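# Clip heat sinks onto two power modules

## Task

Lock each of the two heat sinks, already sitting on their power modules, in place with that module's spring clip so that every clip snaps fully closed; both heat sinks must stay seated on their studs and both modules must remain lying flat on the table.

## Robot and tools

Robot: two UR-type arms with 16-motor four-digit hands. left_arm carries a left hand and right_arm a right hand, mirror images of each other. Bases in the scene frame: left_arm at (-0.013, +0.512, +0.049) m, right_arm at (-0.020, -0.353, +0.049) m, both nearly unrotated about z. The cameras are cam_high, cam_low, cam_left_wrist and cam_right_wrist, each 672x504. The wrist cameras are fisheye.

Scene frame: origin at table-top height, halfway between the nominal bases. +z points up, +x points out over the table, and +y points toward left_arm. Camera image sides do not match arm names. Positions are in metres and velocities in m/s and rad/s.

Hand point: a point just past the index and middle knuckles, on the palm side. In its own axes, +z runs along straight fingers toward the tips and +y points out of the palm face. On the right hand +x points away from the thumb; on the left hand +x points toward it. A rigid mast sticks out near the wrist on the palm side and can strike objects. Fingertips carry rubber caps; the rest of the hand is hard plastic.

One row has 48 numbers, each in [-1, 1], and always covers both arms in this order: left dx, dy, dz, rx, ry, rz; then 16 left-hand motor goals; left current_limit, speed; then the same 24 for the right arm. The pose part is an offset, not a pose. It is measured from that arm's current Hand target, along the scene-frame axes. 1.0 equals 0.6 m of travel or 180 degrees of turn. rx, ry, rz form a single rotation vector about the Hand target position. Six zeros re-request the current Hand target. The controller clips commanded orientation to within 32 degrees of the measured one.

Motor order: index_mcp, index_abd, index_pip, index_dip, middle_mcp, middle_abd, middle_pip, middle_dip, ring_mcp, ring_abd, ring_pip, ring_dip, thumb_cmc, thumb_axl, thumb_mcp, thumb_ipl. Each value is an absolute goal angle, scaled linearly between the hinge's two stops. Moving toward -1 curls a finger toward the palm. Straight values are +0.75 for mcp, +0.00 for abd, +0.58 for pip and +0.70 for dip. For the thumb, straight is +0.71 for cmc, +0.68 for axl, +0.23 for mcp and +0.17 for ipl; thumb_cmc toward -1 swings the thumb in front of the palm.

current_limit maps -1..+1 to 0..550 mA, with a floor of 11 mA. speed sets set-point rate as (speed+1)/2 of 8.5 rad/s. The values at start are +0.4 and -0.6, and these settings persist until changed. Zero in a hand column is a real goal, not 'no change'; to keep a hand as it is, copy back its hand_goal, hand_current_limit and hand_speed.

execute_actions(actions, cameras)
- actions is a list of actions; each action holds up to 15 rows, and each row lasts 1/30 s. A short action repeats its last row until 15 steps are done.
- Every row of an action counts from the Hand target at that action's start, not from the previous row. Sending the same offset again therefore moves the hand further.
- An empty list returns all camera images and the full state.

move(target, speed, blend, stop_force, zero, blocking, cameras)
- target is one 48-number row, or a list of up to 15 rows. Every row is an offset from the same starting Hand targets.
- speed is the path top speed in m/s, 0.002 to 3.6, default 0.25; turning is capped at twice that value in rad/s. Give one value, or one per target.
- blend is a corner rounding radius in m; 0 means stop at each target.
- stop_force is 3 to 120 N, one value for both arms. It ends an arm's path when the wrist sensor feels that much push opposing the motion. Do not rely on it for arms that rotate, or for light loose objects. Omit it when backing off a contact.
- zero (default true) re-zeros the sensor before the move; it is only used together with stop_force.
- blocking=false returns after about 0.5 s but cannot be combined with stop_force.
- Moves run in straight lines and do not avoid obstacles. Paths take at least 0.5 s and at most 10 s. Avoid paths that pass close to an arm's own base.
- The result ends with a move: line giving the outcome (done, off_target, moving, held, fault) and any limits (paced, held).

Other tools:
- wait(seconds 0 to 10) lets time pass.
- stop brakes a running move.
- zoom_image(camera, region [x0,y0,x1,y1], at most 504x504 pixels) enlarges part of the newest image.
- zero_wrist_force(arm: left_arm or right_arm) tares that arm's wrist sensor.
- read_manual returns only licence text.
- finished_scene(scene) takes the current scene number, ends the scene and cannot be undone.

Results:
- Per arm: end_effector_position and quat_wxyz in the scene frame, velocities, Hand target (the base for your next offsets), joint positions and torques, and wrist force and torque in end-effector axes, including a peak line.
- The hand often stops short of its Hand target. Re-send the missing distance as an offset.
- Per hand: hand_goal, hand_measured, hand_current_ma, and hand_state, which reads moving, goal, blocked or overload.

Dangers to avoid:
- An arm faults and halts for 10 s if outside force reaches about 150 N (±25), or if contact torque hits the joint limits: 130 N m for the big joints and 24.3 N m for the wrist joints. The arms are stiff, so aiming even slightly past a hard contact can cause a fault. Approach slowly with stop_force, and retract by commanding back past the contact.
- A finger motor drawing 495 mA or more for 5 s shuts down for 10 s.
- Motors at 70 °C bring a MOTOR HOT warning; at 85 °C the arm brakes for 30 to 60 s.
- After a HAND FAULT line, the remaining motion calls in that reply are skipped.
- Do not let the arms or hands press on each other.
- Do not slam parts, drop them or let go of them while they are moving.
- Never let anything leave the table.

Each tool is called as name(argument=value, ...), one argument or row to a line, values as JSON.

## Session

execute_actions(
  actions=[],
)

Scene clock: 0.00 s.
left_arm: end_effector_position=(+0.2936, +0.2452, +0.3427) hand_goal=(+0.754, +0.000, +0.576, +0.696, +0.754, +0.000, +0.576, +0.696, +0.754, +0.000, +0.576, +0.696, +0.714, +0.678, +0.226, +0.168) hand_measured=(+0.754, +0.000, +0.576, +0.696, +0.754, +0.000, +0.576, +0.696, +0.754, +0.000, +0.576, +0.696, +0.714, +0.678, +0.226, +0.168) hand_current_ma=(+0, +0, +0, +0, +0, +0, +0, +0, +0, +0, +0, +0, +0, +0, +0, +0) hand_state=(goal, goal, goal, goal, goal, goal, goal, goal, goal, goal, goal, goal, goal, goal, goal, goal) hand_current_limit=0.40 hand_speed=-0.60 end_effector_quat_wxyz=(+0.207, +0.283, +0.850, +0.394) | right_arm: end_effector_position=(+0.7481, -0.3886, +0.2124) hand_goal=(+0.754, +0.000, +0.576, +0.696, +0.754, +0.000, +0.576, +0.696, +0.754, +0.000, +0.576, +0.696, +0.714, +0.678, +0.226, +0.168) hand_measured=(+0.754, +0.000, +0.576, +0.696, +0.754, +0.000, +0.576, +0.696, +0.754, +0.000, +0.576, +0.696, +0.714, +0.678, +0.226, +0.168) hand_current_ma=(+0, +0, +0, +0, +0, +0, +0, +0, +0, +0, +0, +0, +0, +0, +0, +0) hand_state=(goal, goal, goal, goal, goal, goal, goal, goal, goal, goal, goal, goal, goal, goal, goal, goal) hand_current_limit=0.40 hand_speed=-0.60 end_effector_quat_wxyz=(-0.213, +0.649, -0.112, +0.722)
Joint positions: left_arm=[2.173 -1.638 -2.04 -1.211 2.481 -1.956] | right_arm=[-0.197 -0.687 1.738 -4.336 -1.208 2.081]
Joint velocities: within noise
Joint torques (N m): no reading
Motor temperatures (°C): left_arm=[23 27 21 34 30 29] | right_arm=[27 26 24 32 38 29]
Wrist force (N): no reading
Wrist torque (N m): no reading
Wrist force, peak (N): no reading
Hand target: left_arm +0.2936, +0.2452, +0.3427; +0.207, +0.283, +0.850, +0.394 | right_arm +0.7481, -0.3886, +0.2124; -0.213, +0.649, -0.112, +0.722

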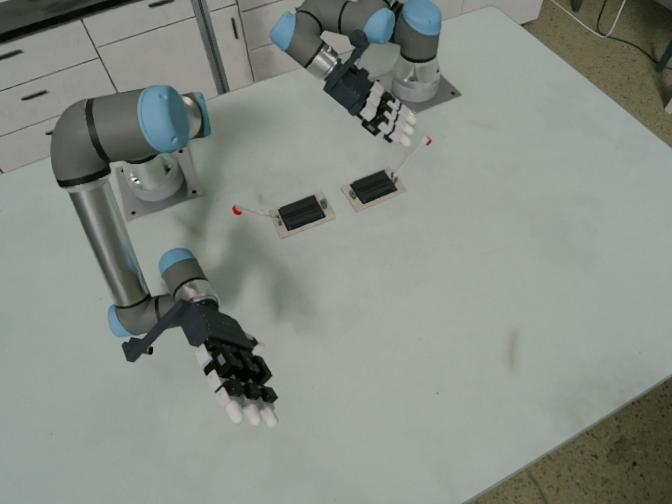

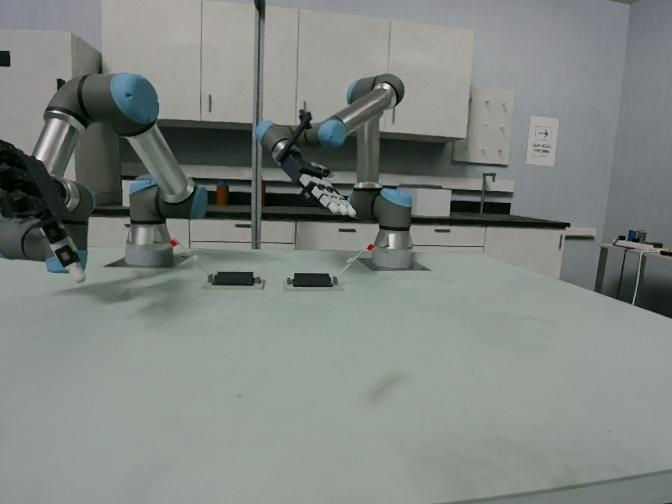

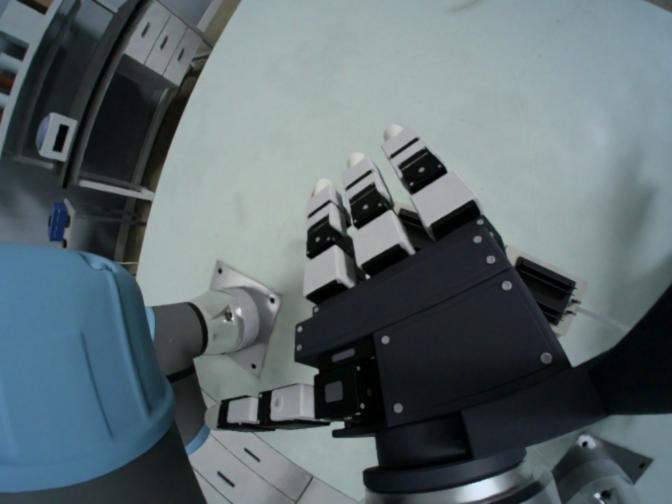

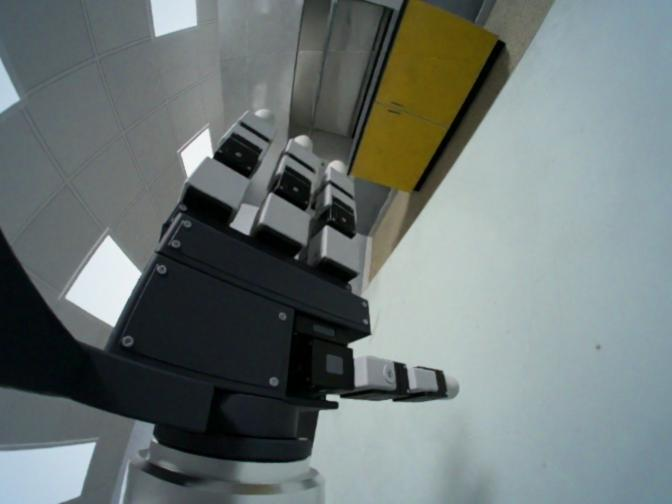

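zoom_image(
  camera="cam_high",
  region=[220, 120, 450, 260],
)

zoom_image(
  camera="cam_high",
  region=[225, 180, 345, 250],
)

zoom_image(
  camera="cam_high",
  region=[335, 130, 445, 215],
)

zoom_image(
  camera="cam_low",
  region=[160, 230, 400, 310],
)

Scaled by 2.191 from the camera's 672x504 image, which has a finer 960x720 frame.

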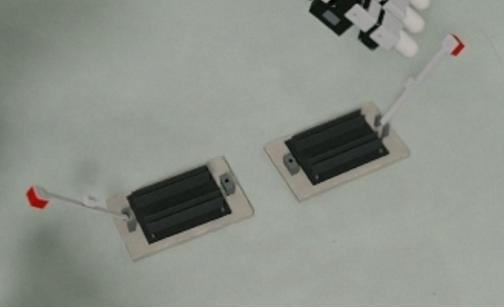

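Scaled by 4.200 from the camera's 672x504 image, which has a finer 960x720 frame.

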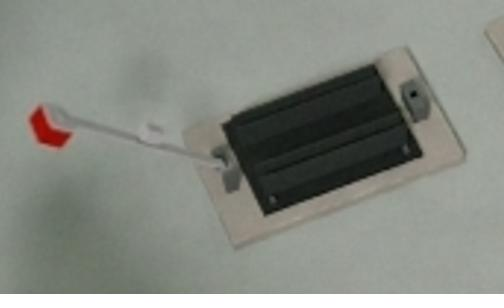

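Scaled by 4.582 from the camera's 672x504 image, which has a finer 960x720 frame.

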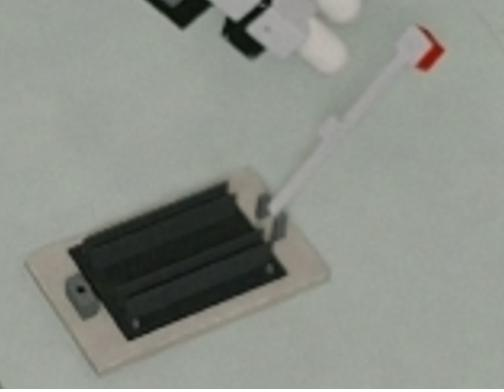

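Scaled by 2.100 from the camera's 672x504 image, which has a finer 960x720 frame.

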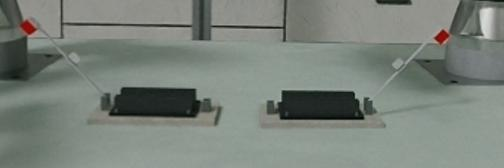

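zoom_image(
  camera="cam_high",
  region=[340, 0, 500, 160],
)

zoom_image(
  camera="cam_high",
  region=[90, 80, 250, 240],
)

zoom_image(
  camera="cam_high",
  region=[110, 290, 290, 440],
)

zoom_image(
  camera="cam_low",
  region=[90, 220, 230, 290],
)

zoom_image(
  camera="cam_low",
  region=[240, 100, 440, 300],
)

Scaled by 3.150 from the camera's 672x504 image, which has a finer 960x720 frame.

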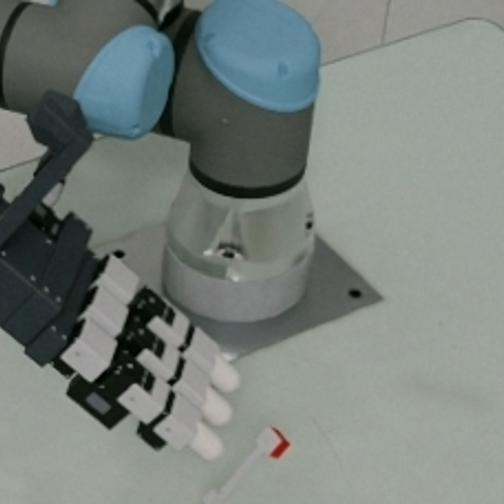

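Scaled by 3.150 from the camera's 672x504 image, which has a finer 960x720 frame.

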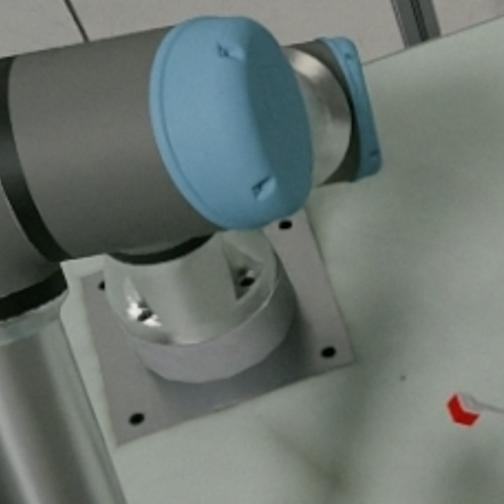

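Scaled by 2.800 from the camera's 672x504 image, which has a finer 960x720 frame.

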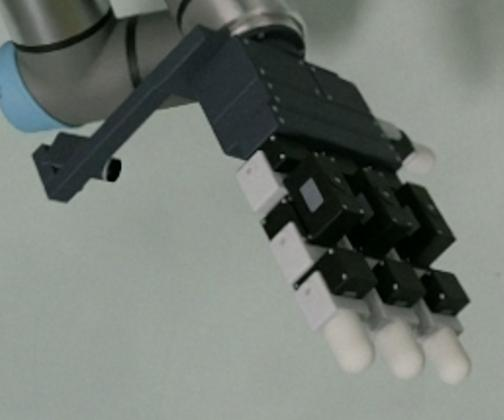

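Scaled by 3.600 from the camera's 672x504 image, which has a finer 960x720 frame.

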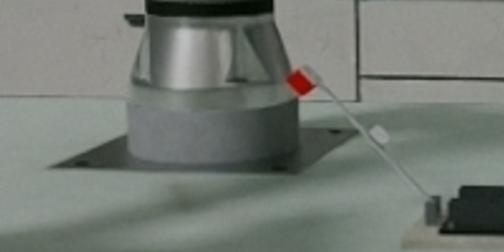

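Scaled by 2.520 from the camera's 672x504 image, which has a finer 960x720 frame.

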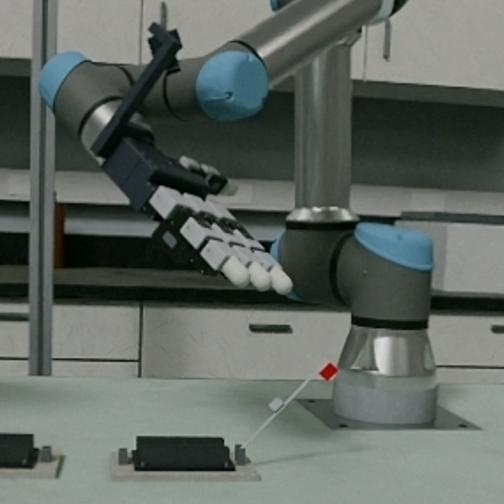

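move(
  target=[0.104,0.141,0.062,-0.0902,0.2899,-0.2735,0.754,0,0.576,0.696,0.754,0,0.576,0.696,0.754,0,0.576,0.696,0.714,0.678,0.226,0.168,0.4,-0.6,0,0,0,0,0,0,0.754,0,0.576,0.696,0.754,0,0.576,0.696,0.754,0,0.576,0.696,0.714,0.678,0.226,0.168,0.4,-0.6],
  speed=0.2,
  cameras=["all"],
)

Scene clock: 299.73 s.
left_arm: end_effector_position=(+0.3560, +0.3298, +0.3799) hand_goal=(+0.754, +0.000, +0.576, +0.696, +0.754, +0.000, +0.576, +0.696, +0.754, +0.000, +0.576, +0.696, +0.714, +0.678, +0.226, +0.168) hand_measured=(+0.756, +0.000, +0.576, +0.696, +0.756, +0.000, +0.576, +0.696, +0.756, +0.000, +0.576, +0.696, +0.716, +0.678, +0.224, +0.168) hand_current_ma=(+1, +0, +1, +0, +1, +0, +1, +0, +1, +0, +1, +0, +3, -1, -3, +0) hand_state=(goal, goal, goal, goal, goal, goal, goal, goal, goal, goal, goal, goal, goal, goal, goal, goal) hand_current_limit=0.40 hand_speed=-0.60 end_effector_quat_wxyz=(+0.000, +0.707, +0.707, +0.000) | right_arm: end_effector_position=(+0.7481, -0.3886, +0.2124) hand_goal=(+0.754, +0.000, +0.576, +0.696, +0.754, +0.000, +0.576, +0.696, +0.754, +0.000, +0.576, +0.696, +0.714, +0.678, +0.226, +0.168) hand_measured=(+0.752, +0.002, +0.576, +0.696, +0.752, +0.002, +0.576, +0.696, +0.752, +0.002, +0.576, +0.696, +0.712, +0.678, +0.226, +0.168) hand_current_ma=(-6, +3, +2, +0, -7, +3, +2, +0, -7, +3, +2, +0, -6, -3, -1, -1) hand_state=(goal, goal, goal, goal, goal, goal, goal, goal, goal, goal, goal, goal, goal, goal, goal, goal) hand_current_limit=0.40 hand_speed=-0.60 end_effector_quat_wxyz=(-0.213, +0.649, -0.112, +0.722)
Joint positions: left_arm=[2.88 -1.166 -1.958 -1.589 1.571 -0.235] | right_arm=[-0.197 -0.687 1.738 -4.336 -1.208 2.081]
Joint torques (N m): left_arm=[12.85 -3 31.68 0.34 -3.12 1.27] | right_arm=[0.7 -42.22 -11.41 -1.06 -0.41 0.01]
Wrist force (N): left_arm=[-0.3 0.2 0.1] | right_arm=[-0.1 -0.1 -0.3]
Wrist torque (N m): left_arm=[-0.07 0.04 -0.20] | right_arm=[0.01 0.02 -0.02]
Wrist force, peak (N): left_arm=[0.0 0.4 -0.4] | right_arm=[0.2 -0.4 -0.4]
Hand target: left_arm +0.3560, +0.3298, +0.3799; +0.000, +0.707, +0.707, +0.000 | right_arm +0.7481, -0.3886, +0.2124; -0.213, +0.649, -0.112, +0.722
Off the commanded pose: left_arm 0.000 m, 0 deg | right_arm 0.000 m, 0 deg.
move: done

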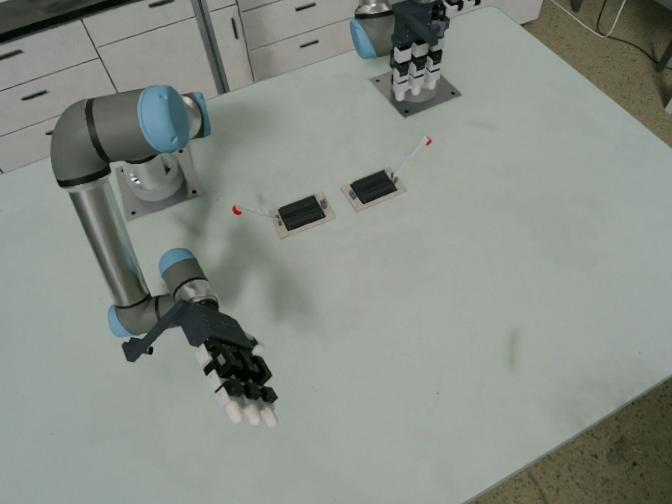

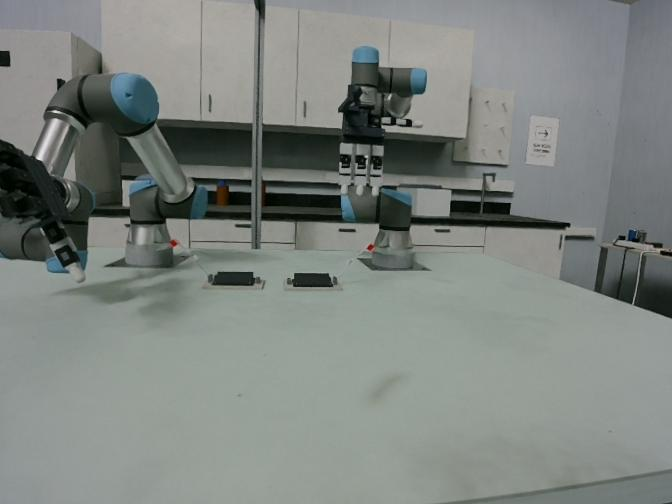

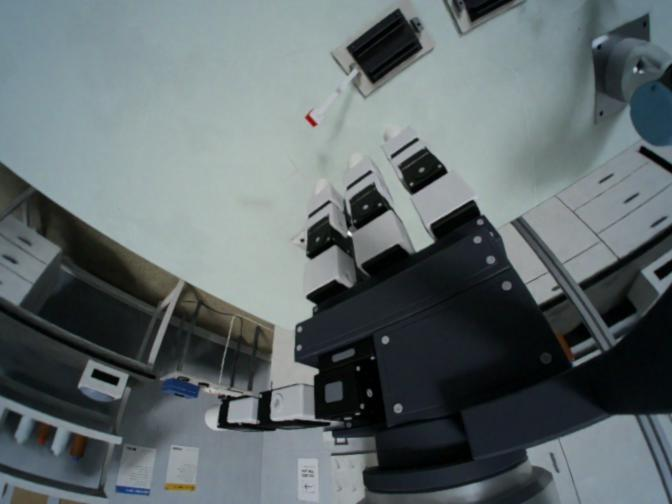

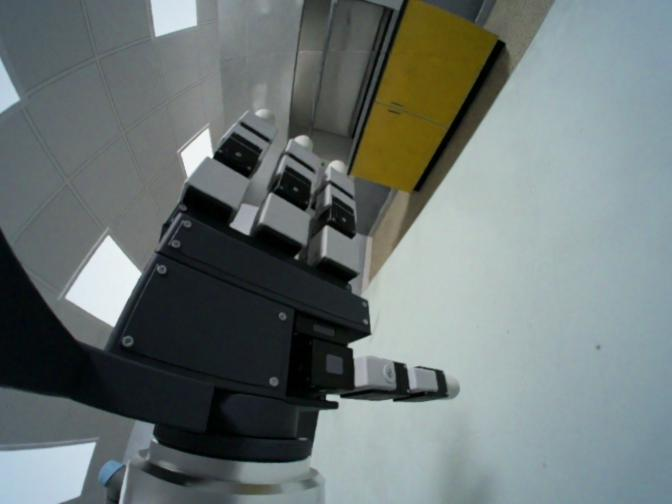

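move(
  target=[0.07,0.017,-0.133,0,0,0,0.754,0,0.576,0.696,0.754,0,0.576,0.696,0.754,0,0.576,0.696,0.714,0.678,0.226,0.168,0.4,-0.6,0,0,0,0,0,0,0.754,0,0.576,0.696,0.754,0,0.576,0.696,0.754,0,0.576,0.696,0.714,0.678,0.226,0.168,0.4,-0.6],
  speed=0.15,
  cameras=["cam_high","cam_low","cam_left_wrist"],
)

zoom_image(
  camera="cam_left_wrist",
  region=[252, 0, 504, 252],
)

zoom_image(
  camera="cam_low",
  region=[270, 170, 430, 300],
)

zoom_image(
  camera="cam_high",
  region=[330, 70, 470, 210],
)

Scene clock: 341.37 s.
left_arm: end_effector_position=(+0.3979, +0.3400, +0.3002) hand_goal=(+0.754, +0.000, +0.576, +0.696, +0.754, +0.000, +0.576, +0.696, +0.754, +0.000, +0.576, +0.696, +0.714, +0.678, +0.226, +0.168) hand_measured=(+0.754, +0.000, +0.576, +0.696, +0.754, +0.000, +0.576, +0.696, +0.756, +0.000, +0.576, +0.696, +0.716, +0.678, +0.224, +0.168) hand_current_ma=(+1, +0, +1, +0, +1, +0, +1, +0, +1, +0, +1, +0, +3, -1, -4, +0) hand_state=(goal, goal, goal, goal, goal, goal, goal, goal, goal, goal, goal, goal, goal, goal, goal, goal) hand_current_limit=0.40 hand_speed=-0.60 end_effector_quat_wxyz=(+0.000, +0.707, +0.707, +0.000) | right_arm: end_effector_position=(+0.7481, -0.3886, +0.2124) hand_goal=(+0.754, +0.000, +0.576, +0.696, +0.754, +0.000, +0.576, +0.696, +0.754, +0.000, +0.576, +0.696, +0.714, +0.678, +0.226, +0.168) hand_measured=(+0.752, +0.002, +0.576, +0.696, +0.752, +0.002, +0.576, +0.696, +0.752, +0.002, +0.576, +0.696, +0.712, +0.678, +0.226, +0.168) hand_current_ma=(-6, +3, +2, +0, -7, +3, +2, +0, -7, +3, +2, +0, -6, -3, -1, -1) hand_state=(goal, goal, goal, goal, goal, goal, goal, goal, goal, goal, goal, goal, goal, goal, goal, goal) hand_current_limit=0.40 hand_speed=-0.60 end_effector_quat_wxyz=(-0.213, +0.649, -0.112, +0.722)
Joint positions: left_arm=[2.934 -1.27 -2.097 -1.345 1.571 -0.18] | right_arm=[-0.197 -0.687 1.738 -4.336 -1.208 2.081]
Joint torques (N m): left_arm=[11.09 -1.37 11.84 4.56 -0.01 1.37] | right_arm=[0.68 -42.36 -11.72 -1.21 -0.31 0.1]
Wrist force (N): left_arm=[-0.1 0.1 0.2] | right_arm=[0.0 -0.2 -0.2]
Wrist torque (N m): left_arm=[-0.08 -0.03 -0.16] | right_arm=[-0.01 0.00 -0.02]
Wrist force, peak (N): left_arm=[0.0 0.6 1.0] | right_arm=[-0.4 -0.3 -0.4]
Hand target: left_arm +0.3980, +0.3400, +0.3001; +0.000, +0.707, +0.707, +0.000 | right_arm +0.7481, -0.3886, +0.2124; -0.213, +0.649, -0.112, +0.722
Off the commanded pose: left_arm 0.000 m, 0 deg | right_arm 0.000 m, 0 deg.
move: done
Images, in order (width x height): cam_high 672x504, cam_low 672x504, cam_left_wrist 672x504.

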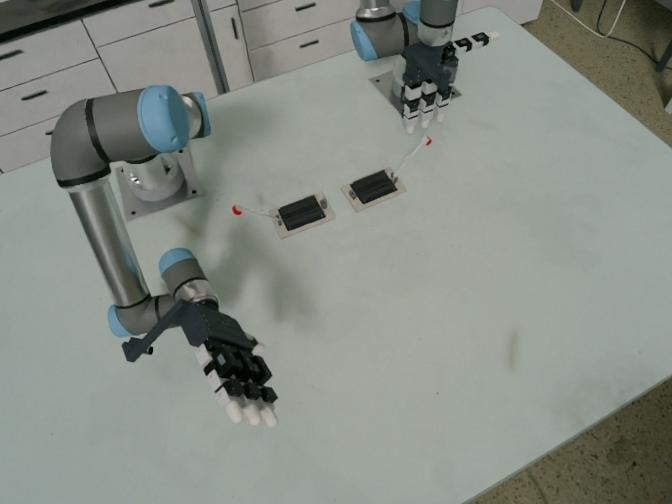

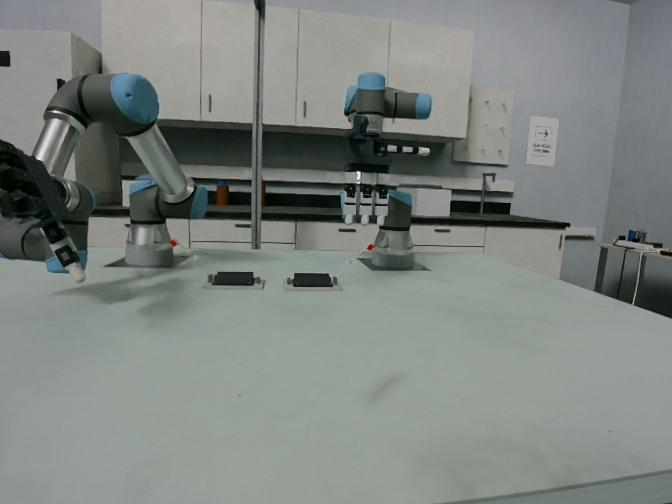

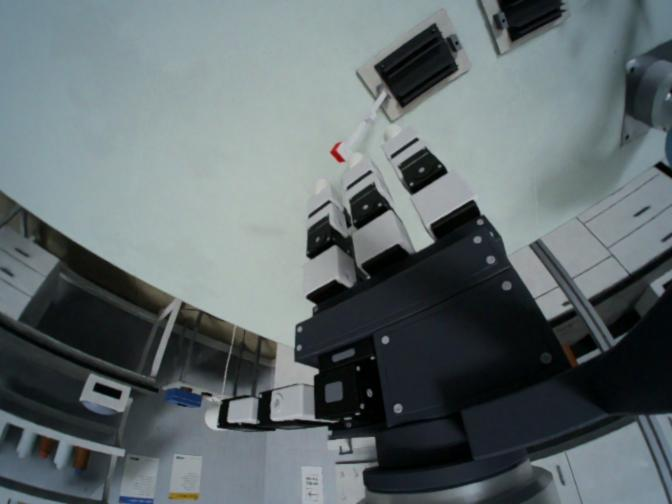

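Scaled by 2.000 from the camera's 672x504 image, which has a finer 960x720 frame.

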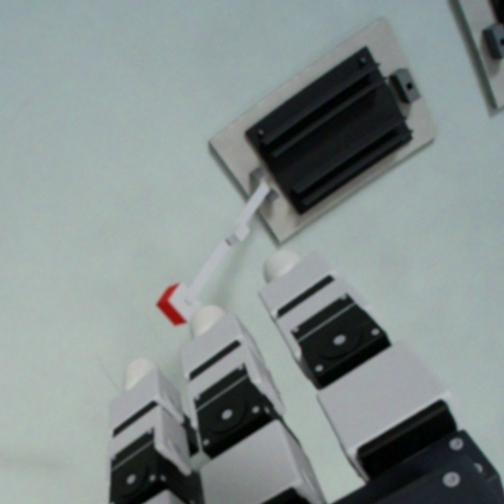

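Scaled by 3.150 from the camera's 672x504 image, which has a finer 960x720 frame.

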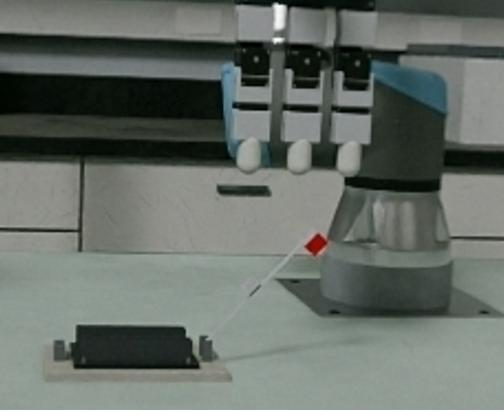

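Scaled by 3.600 from the camera's 672x504 image, which has a finer 960x720 frame.

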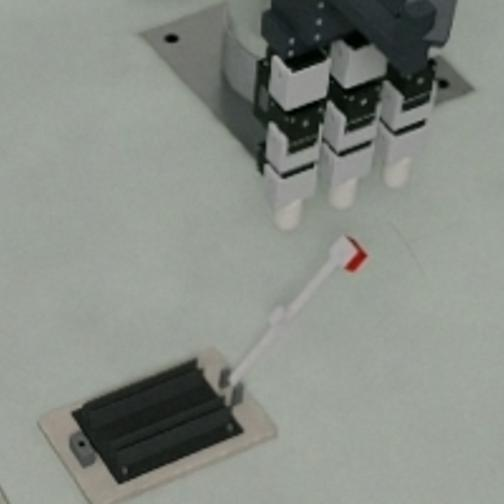

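move(
  target=[0.003,-0.025,-0.045,0,0,0,0.754,0.2,0.576,0.696,0.754,0,0.576,0.696,0.754,0,0.576,0.696,0.714,0.678,0.226,0.168,0.4,-0.6,0,0,0,0,0,0,0.754,0,0.576,0.696,0.754,0,0.576,0.696,0.754,0,0.576,0.696,0.714,0.678,0.226,0.168,0.4,-0.6],
  speed=0.1,
  cameras=["cam_high","cam_low","cam_left_wrist"],
)

zoom_image(
  camera="cam_left_wrist",
  region=[252, 50, 452, 250],
)

zoom_image(
  camera="cam_low",
  region=[320, 190, 420, 290],
)

zoom_image(
  camera="cam_high",
  region=[370, 90, 470, 190],
)

Scene clock: 384.60 s.
left_arm: end_effector_position=(+0.3998, +0.3250, +0.2732) hand_goal=(+0.754, +0.200, +0.576, +0.696, +0.754, +0.000, +0.576, +0.696, +0.754, +0.000, +0.576, +0.696, +0.714, +0.678, +0.226, +0.168) hand_measured=(+0.754, +0.194, +0.576, +0.696, +0.754, +0.000, +0.576, +0.696, +0.756, +0.000, +0.576, +0.696, +0.716, +0.678, +0.224, +0.168) hand_current_ma=(+1, -6, +1, +0, +1, +0, +1, +0, +1, +0, +1, +0, +3, -1, -4, +0) hand_state=(goal, goal, goal, goal, goal, goal, goal, goal, goal, goal, goal, goal, goal, goal, goal, goal) hand_current_limit=0.40 hand_speed=-0.60 end_effector_quat_wxyz=(+0.000, +0.707, +0.707, +0.000) | right_arm: end_effector_position=(+0.7481, -0.3886, +0.2124) hand_goal=(+0.754, +0.000, +0.576, +0.696, +0.754, +0.000, +0.576, +0.696, +0.754, +0.000, +0.576, +0.696, +0.714, +0.678, +0.226, +0.168) hand_measured=(+0.752, +0.002, +0.576, +0.696, +0.752, +0.002, +0.576, +0.696, +0.752, +0.002, +0.576, +0.696, +0.712, +0.678, +0.226, +0.168) hand_current_ma=(-6, +3, +2, +0, -7, +3, +2, +0, -7, +3, +2, +0, -6, -3, -1, -1) hand_state=(goal, goal, goal, goal, goal, goal, goal, goal, goal, goal, goal, goal, goal, goal, goal, goal) hand_current_limit=0.40 hand_speed=-0.60 end_effector_quat_wxyz=(-0.213, +0.649, -0.112, +0.722)
Joint positions: left_arm=[2.895 -1.316 -2.137 -1.259 1.571 -0.22] | right_arm=[-0.197 -0.687 1.738 -4.336 -1.208 2.081]
Joint torques (N m): left_arm=[-9.35 2.21 12.01 4.64 2.69 -1.17] | right_arm=[0.85 -41.25 -10.18 -1.1 -0.35 -0.04]
Wrist force (N): left_arm=[0.2 0.2 -0.1] | right_arm=[0.0 -0.3 0.0]
Wrist torque (N m): left_arm=[-0.04 -0.03 0.05] | right_arm=[-0.03 -0.01 -0.01]
Wrist force, peak (N): left_arm=[0.0 0.3 0.6] | right_arm=[-0.1 -0.4 -0.5]
Hand target: left_arm +0.3998, +0.3250, +0.2731; +0.000, +0.707, +0.707, +0.000 | right_arm +0.7481, -0.3886, +0.2124; -0.213, +0.649, -0.112, +0.722
Off the commanded pose: left_arm 0.000 m, 0 deg | right_arm 0.000 m, 0 deg.
move: done
Images, in order (width x height): cam_high 672x504, cam_low 672x504, cam_left_wrist 672x504.

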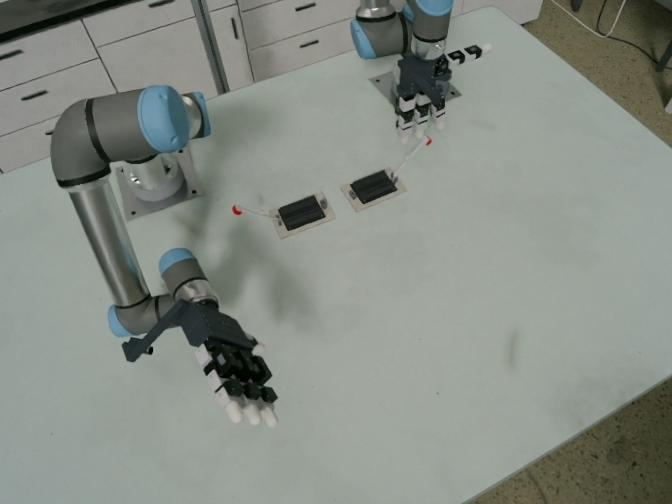

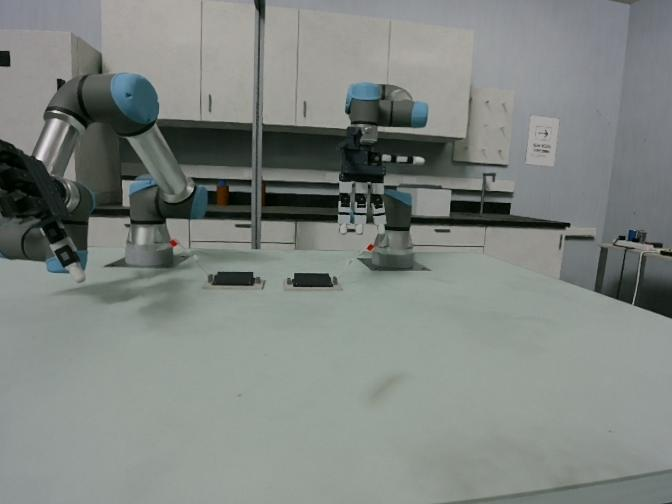

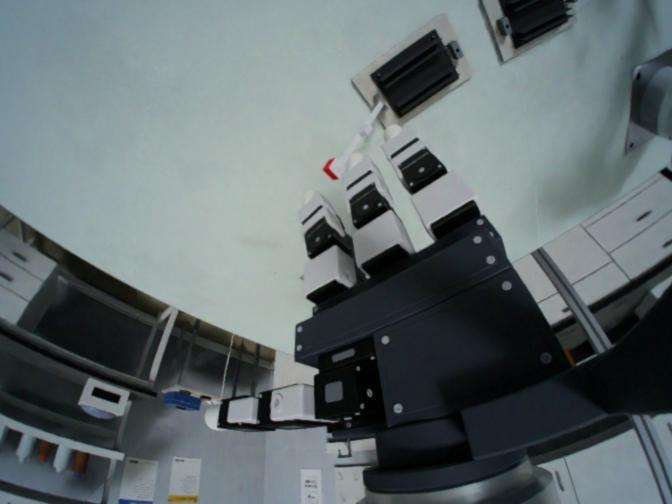

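Scaled by 2.520 from the camera's 672x504 image, which has a finer 960x720 frame.

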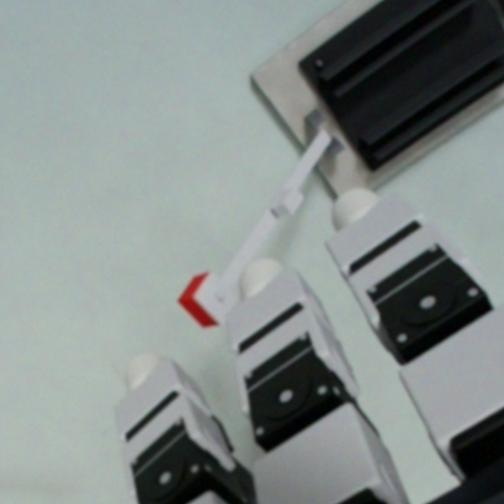

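Scaled by 5.040 from the camera's 672x504 image, which has a finer 960x720 frame.

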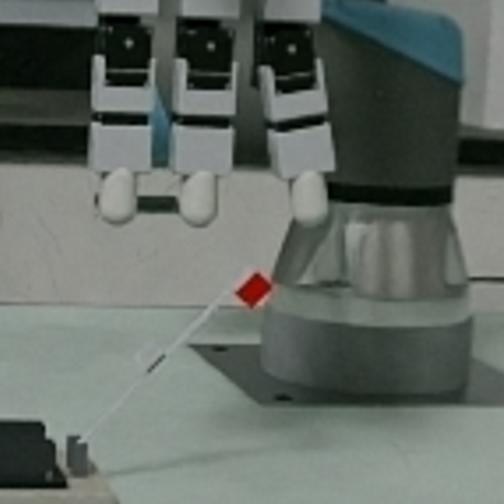

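Scaled by 5.040 from the camera's 672x504 image, which has a finer 960x720 frame.

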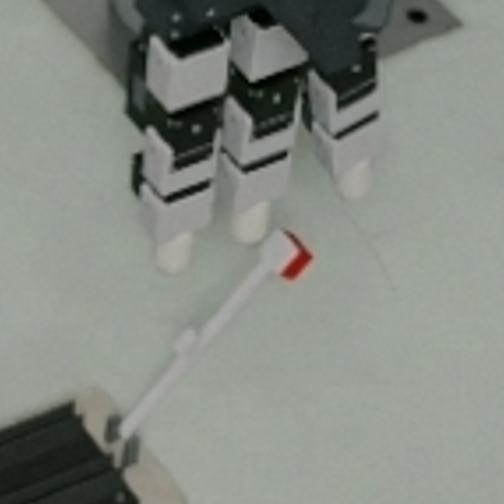

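move(
  target=[-0.007,0.0,-0.05,0,0,0,0.754,0.2,0.576,0.696,0.754,0,0.576,0.696,0.754,0,0.576,0.696,0.714,0.678,0.226,0.168,0.4,-0.6,0,0,0,0,0,0,0.754,0,0.576,0.696,0.754,0,0.576,0.696,0.754,0,0.576,0.696,0.714,0.678,0.226,0.168,0.4,-0.6],
  speed=0.1,
  cameras=["cam_high","cam_low","cam_left_wrist"],
)

zoom_image(
  camera="cam_left_wrist",
  region=[252, 50, 452, 250],
)

zoom_image(
  camera="cam_low",
  region=[320, 190, 420, 290],
)

zoom_image(
  camera="cam_high",
  region=[370, 90, 470, 190],
)

Scene clock: 414.00 s.
left_arm: end_effector_position=(+0.3956, +0.3250, +0.2432) hand_goal=(+0.754, +0.200, +0.576, +0.696, +0.754, +0.000, +0.576, +0.696, +0.754, +0.000, +0.576, +0.696, +0.714, +0.678, +0.226, +0.168) hand_measured=(+0.754, +0.194, +0.576, +0.696, +0.754, +0.000, +0.576, +0.696, +0.756, +0.000, +0.576, +0.696, +0.716, +0.678, +0.224, +0.168) hand_current_ma=(+1, -6, +1, +0, +1, +0, +1, +0, +1, +0, +1, +0, +3, -1, -4, +0) hand_state=(goal, goal, goal, goal, goal, goal, goal, goal, goal, goal, goal, goal, goal, goal, goal, goal) hand_current_limit=0.40 hand_speed=-0.60 end_effector_quat_wxyz=(+0.000, +0.707, +0.707, +0.000) | right_arm: end_effector_position=(+0.7481, -0.3886, +0.2124) hand_goal=(+0.754, +0.000, +0.576, +0.696, +0.754, +0.000, +0.576, +0.696, +0.754, +0.000, +0.576, +0.696, +0.714, +0.678, +0.226, +0.168) hand_measured=(+0.752, +0.002, +0.576, +0.696, +0.752, +0.002, +0.576, +0.696, +0.752, +0.002, +0.576, +0.696, +0.712, +0.678, +0.226, +0.168) hand_current_ma=(-6, +3, +2, +0, -7, +3, +2, +0, -7, +3, +2, +0, -6, -3, -1, -1) hand_state=(goal, goal, goal, goal, goal, goal, goal, goal, goal, goal, goal, goal, goal, goal, goal, goal) hand_current_limit=0.40 hand_speed=-0.60 end_effector_quat_wxyz=(-0.213, +0.649, -0.112, +0.722)
Joint positions: left_arm=[2.892 -1.336 -2.204 -1.172 1.571 -0.222] | right_arm=[-0.197 -0.687 1.738 -4.336 -1.208 2.081]
Joint torques (N m): left_arm=[-10.23 1.92 10.71 4.78 0.27 -1.61] | right_arm=[1.6 -41.28 -11.08 -1.21 -0.29 0.02]
Wrist force (N): left_arm=[0.1 0.0 0.5] | right_arm=[0.0 -0.3 0.1]
Wrist torque (N m): left_arm=[-0.12 -0.03 0.04] | right_arm=[-0.05 -0.01 -0.01]
Wrist force, peak (N): left_arm=[-0.1 0.3 0.8] | right_arm=[0.0 -0.5 -0.2]
Hand target: left_arm +0.3956, +0.3250, +0.2431; +0.000, +0.707, +0.707, +0.000 | right_arm +0.7481, -0.3886, +0.2124; -0.213, +0.649, -0.112, +0.722
Off the commanded pose: left_arm 0.000 m, 0 deg | right_arm 0.000 m, 0 deg.
move: done
Images, in order (width x height): cam_high 672x504, cam_low 672x504, cam_left_wrist 672x504.

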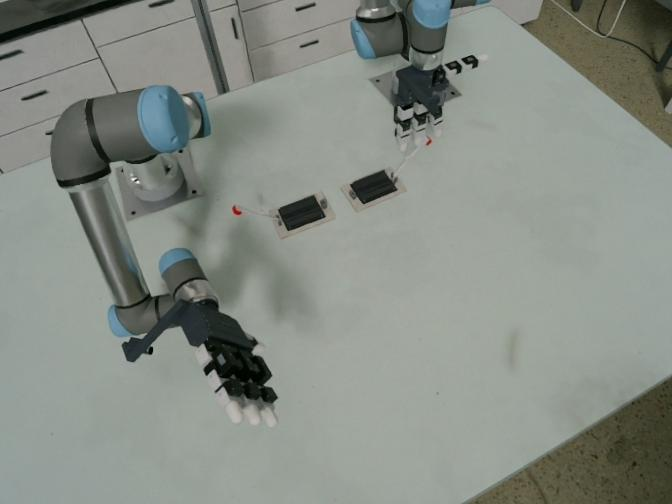

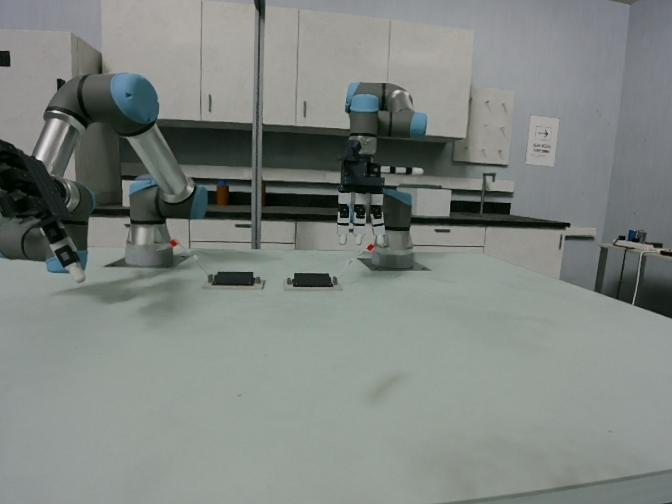

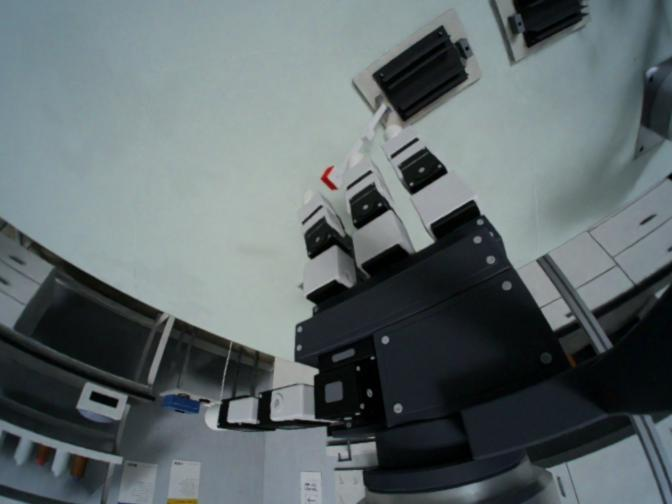

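Scaled by 2.520 from the camera's 672x504 image, which has a finer 960x720 frame.

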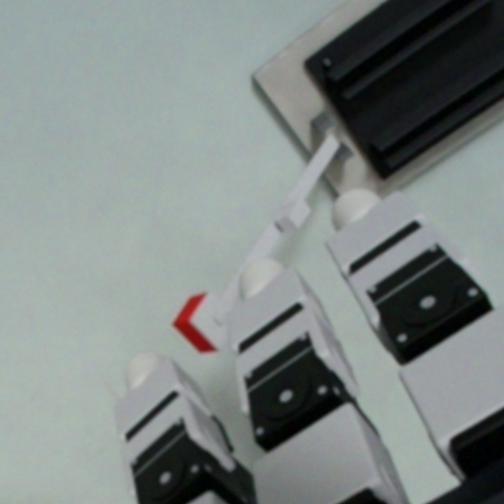

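Scaled by 5.040 from the camera's 672x504 image, which has a finer 960x720 frame.

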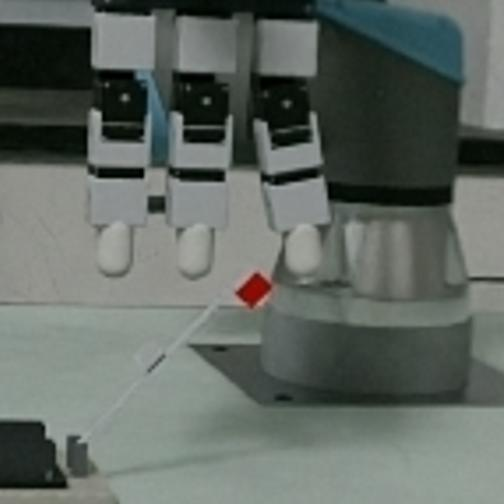

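Scaled by 5.040 from the camera's 672x504 image, which has a finer 960x720 frame.

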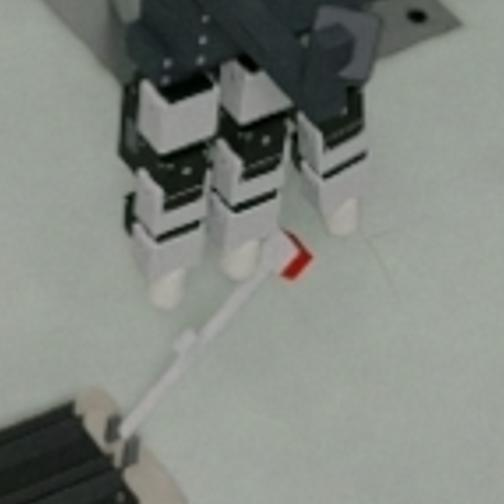

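move(
  target=[
    [-0.0083,0.0,-0.035,0,0,0,0.754,0.2,0.576,0.696,0.754,0,0.576,0.696,0.754,0,0.576,0.696,0.714,0.678,0.226,0.168,0.4,-0.6,0,0,0,0,0,0,0.754,0,0.576,0.696,0.754,0,0.576,0.696,0.754,0,0.576,0.696,0.714,0.678,0.226,0.168,0.4,-0.6],
    [-0.0083,-0.02,-0.035,0,0,0,0.754,0.2,0.576,0.696,0.754,0,0.576,0.696,0.754,0,0.576,0.696,0.714,0.678,0.226,0.168,0.4,-0.6,0,0,0,0,0,0,0.754,0,0.576,0.696,0.754,0,0.576,0.696,0.754,0,0.576,0.696,0.714,0.678,0.226,0.168,0.4,-0.6],
  ],
  speed=0.06,
  stop_force=6,
  cameras=["cam_high","cam_low","cam_left_wrist"],
)

zoom_image(
  camera="cam_left_wrist",
  region=[252, 50, 452, 250],
)

zoom_image(
  camera="cam_low",
  region=[320, 190, 420, 290],
)

zoom_image(
  camera="cam_high",
  region=[370, 90, 470, 190],
)

Scene clock: 443.33 s.
left_arm: end_effector_position=(+0.3906, +0.3130, +0.2221) hand_goal=(+0.754, +0.200, +0.576, +0.696, +0.754, +0.000, +0.576, +0.696, +0.754, +0.000, +0.576, +0.696, +0.714, +0.678, +0.226, +0.168) hand_measured=(+0.754, +0.242, +0.576, +0.696, +0.754, +0.000, +0.576, +0.696, +0.756, +0.000, +0.576, +0.696, +0.716, +0.678, +0.224, +0.168) hand_current_ma=(+1, +91, +1, +0, +1, +0, +1, +0, +1, +0, +1, +0, +3, -1, -4, +0) hand_state=(goal, blocked, goal, goal, goal, goal, goal, goal, goal, goal, goal, goal, goal, goal, goal, goal) hand_current_limit=0.40 hand_speed=-0.60 end_effector_quat_wxyz=(+0.000, +0.707, +0.707, +0.000) | right_arm: end_effector_position=(+0.7481, -0.3886, +0.2124) hand_goal=(+0.754, +0.000, +0.576, +0.696, +0.754, +0.000, +0.576, +0.696, +0.754, +0.000, +0.576, +0.696, +0.714, +0.678, +0.226, +0.168) hand_measured=(+0.752, +0.002, +0.576, +0.696, +0.752, +0.002, +0.576, +0.696, +0.752, +0.002, +0.576, +0.696, +0.712, +0.678, +0.226, +0.168) hand_current_ma=(-6, +3, +2, +0, -7, +3, +2, +0, -7, +3, +2, +0, -6, -3, -1, -1) hand_state=(goal, goal, goal, goal, goal, goal, goal, goal, goal, goal, goal, goal, goal, goal, goal, goal) hand_current_limit=0.40 hand_speed=-0.60 end_effector_quat_wxyz=(-0.213, +0.649, -0.112, +0.722)
Joint positions: left_arm=[2.857 -1.37 -2.239 -1.104 1.571 -0.258] | right_arm=[-0.197 -0.687 1.738 -4.336 -1.208 2.081]
Joint torques (N m): left_arm=[-11.01 2.46 28.27 4.64 1.87 -1.54] | right_arm=[1.2 -41.82 -11.36 -1.21 0 -0.07]
Wrist force (N): left_arm=[2.2 0.0 -1.4] | right_arm=[-0.2 -0.1 -0.1]
Wrist torque (N m): left_arm=[0.10 0.28 0.18] | right_arm=[0.00 0.02 -0.02]
Wrist force, peak (N): left_arm=[2.5 -0.1 -1.7] | right_arm=[-0.1 -0.4 -0.4]
Hand target: left_arm +0.3906, +0.3130, +0.2221; +0.000, +0.707, +0.707, +0.000 | right_arm +0.7481, -0.3886, +0.2124; -0.213, +0.649, -0.112, +0.722
Off the commanded pose: left_arm 0.000 m, 0 deg | right_arm 0.000 m, 0 deg.
move: done
Images, in order (width x height): cam_high 672x504, cam_low 672x504, cam_left_wrist 672x504.

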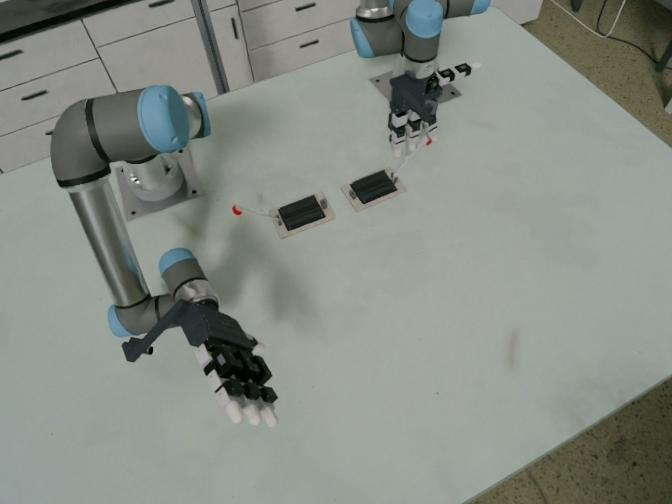

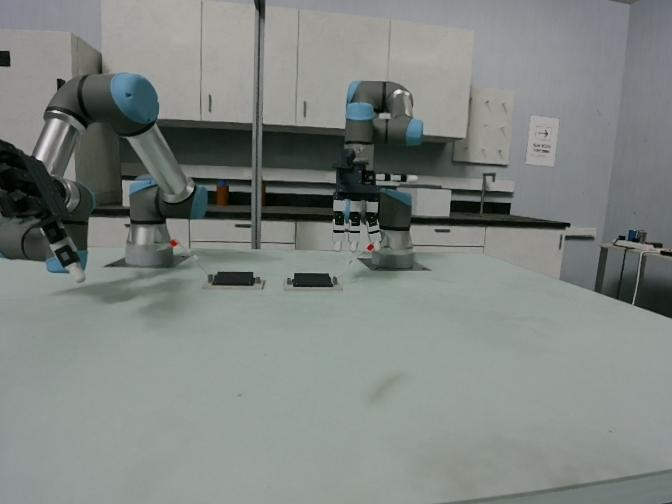

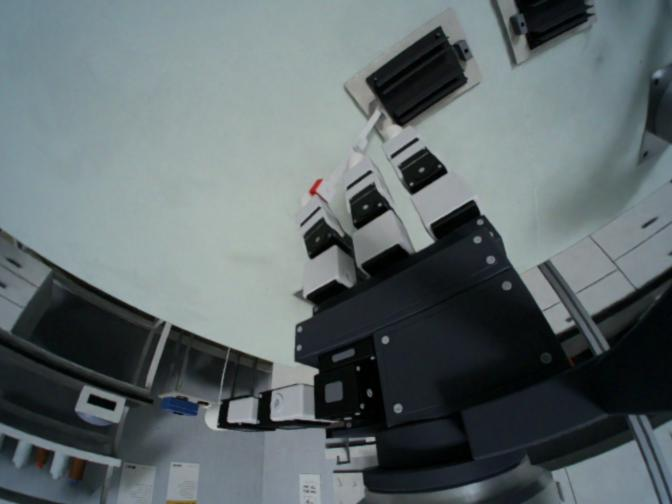

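Scaled by 2.520 from the camera's 672x504 image, which has a finer 960x720 frame.

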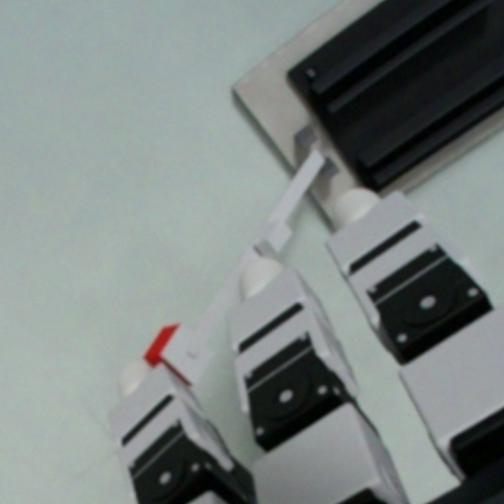

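Scaled by 5.040 from the camera's 672x504 image, which has a finer 960x720 frame.

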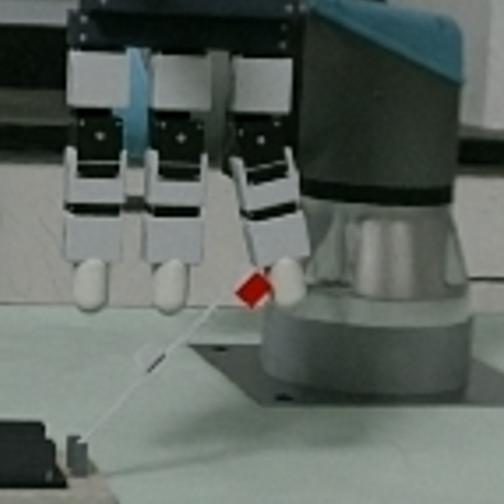

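Scaled by 5.040 from the camera's 672x504 image, which has a finer 960x720 frame.

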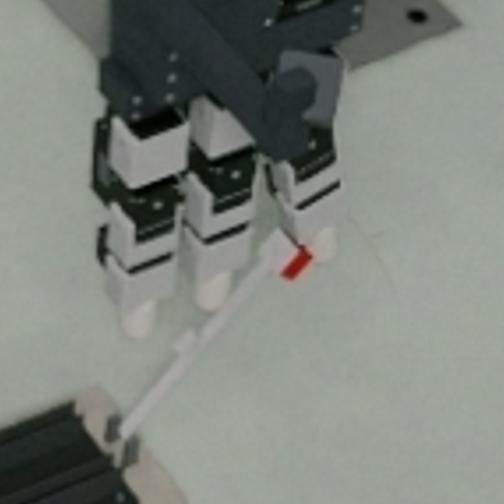

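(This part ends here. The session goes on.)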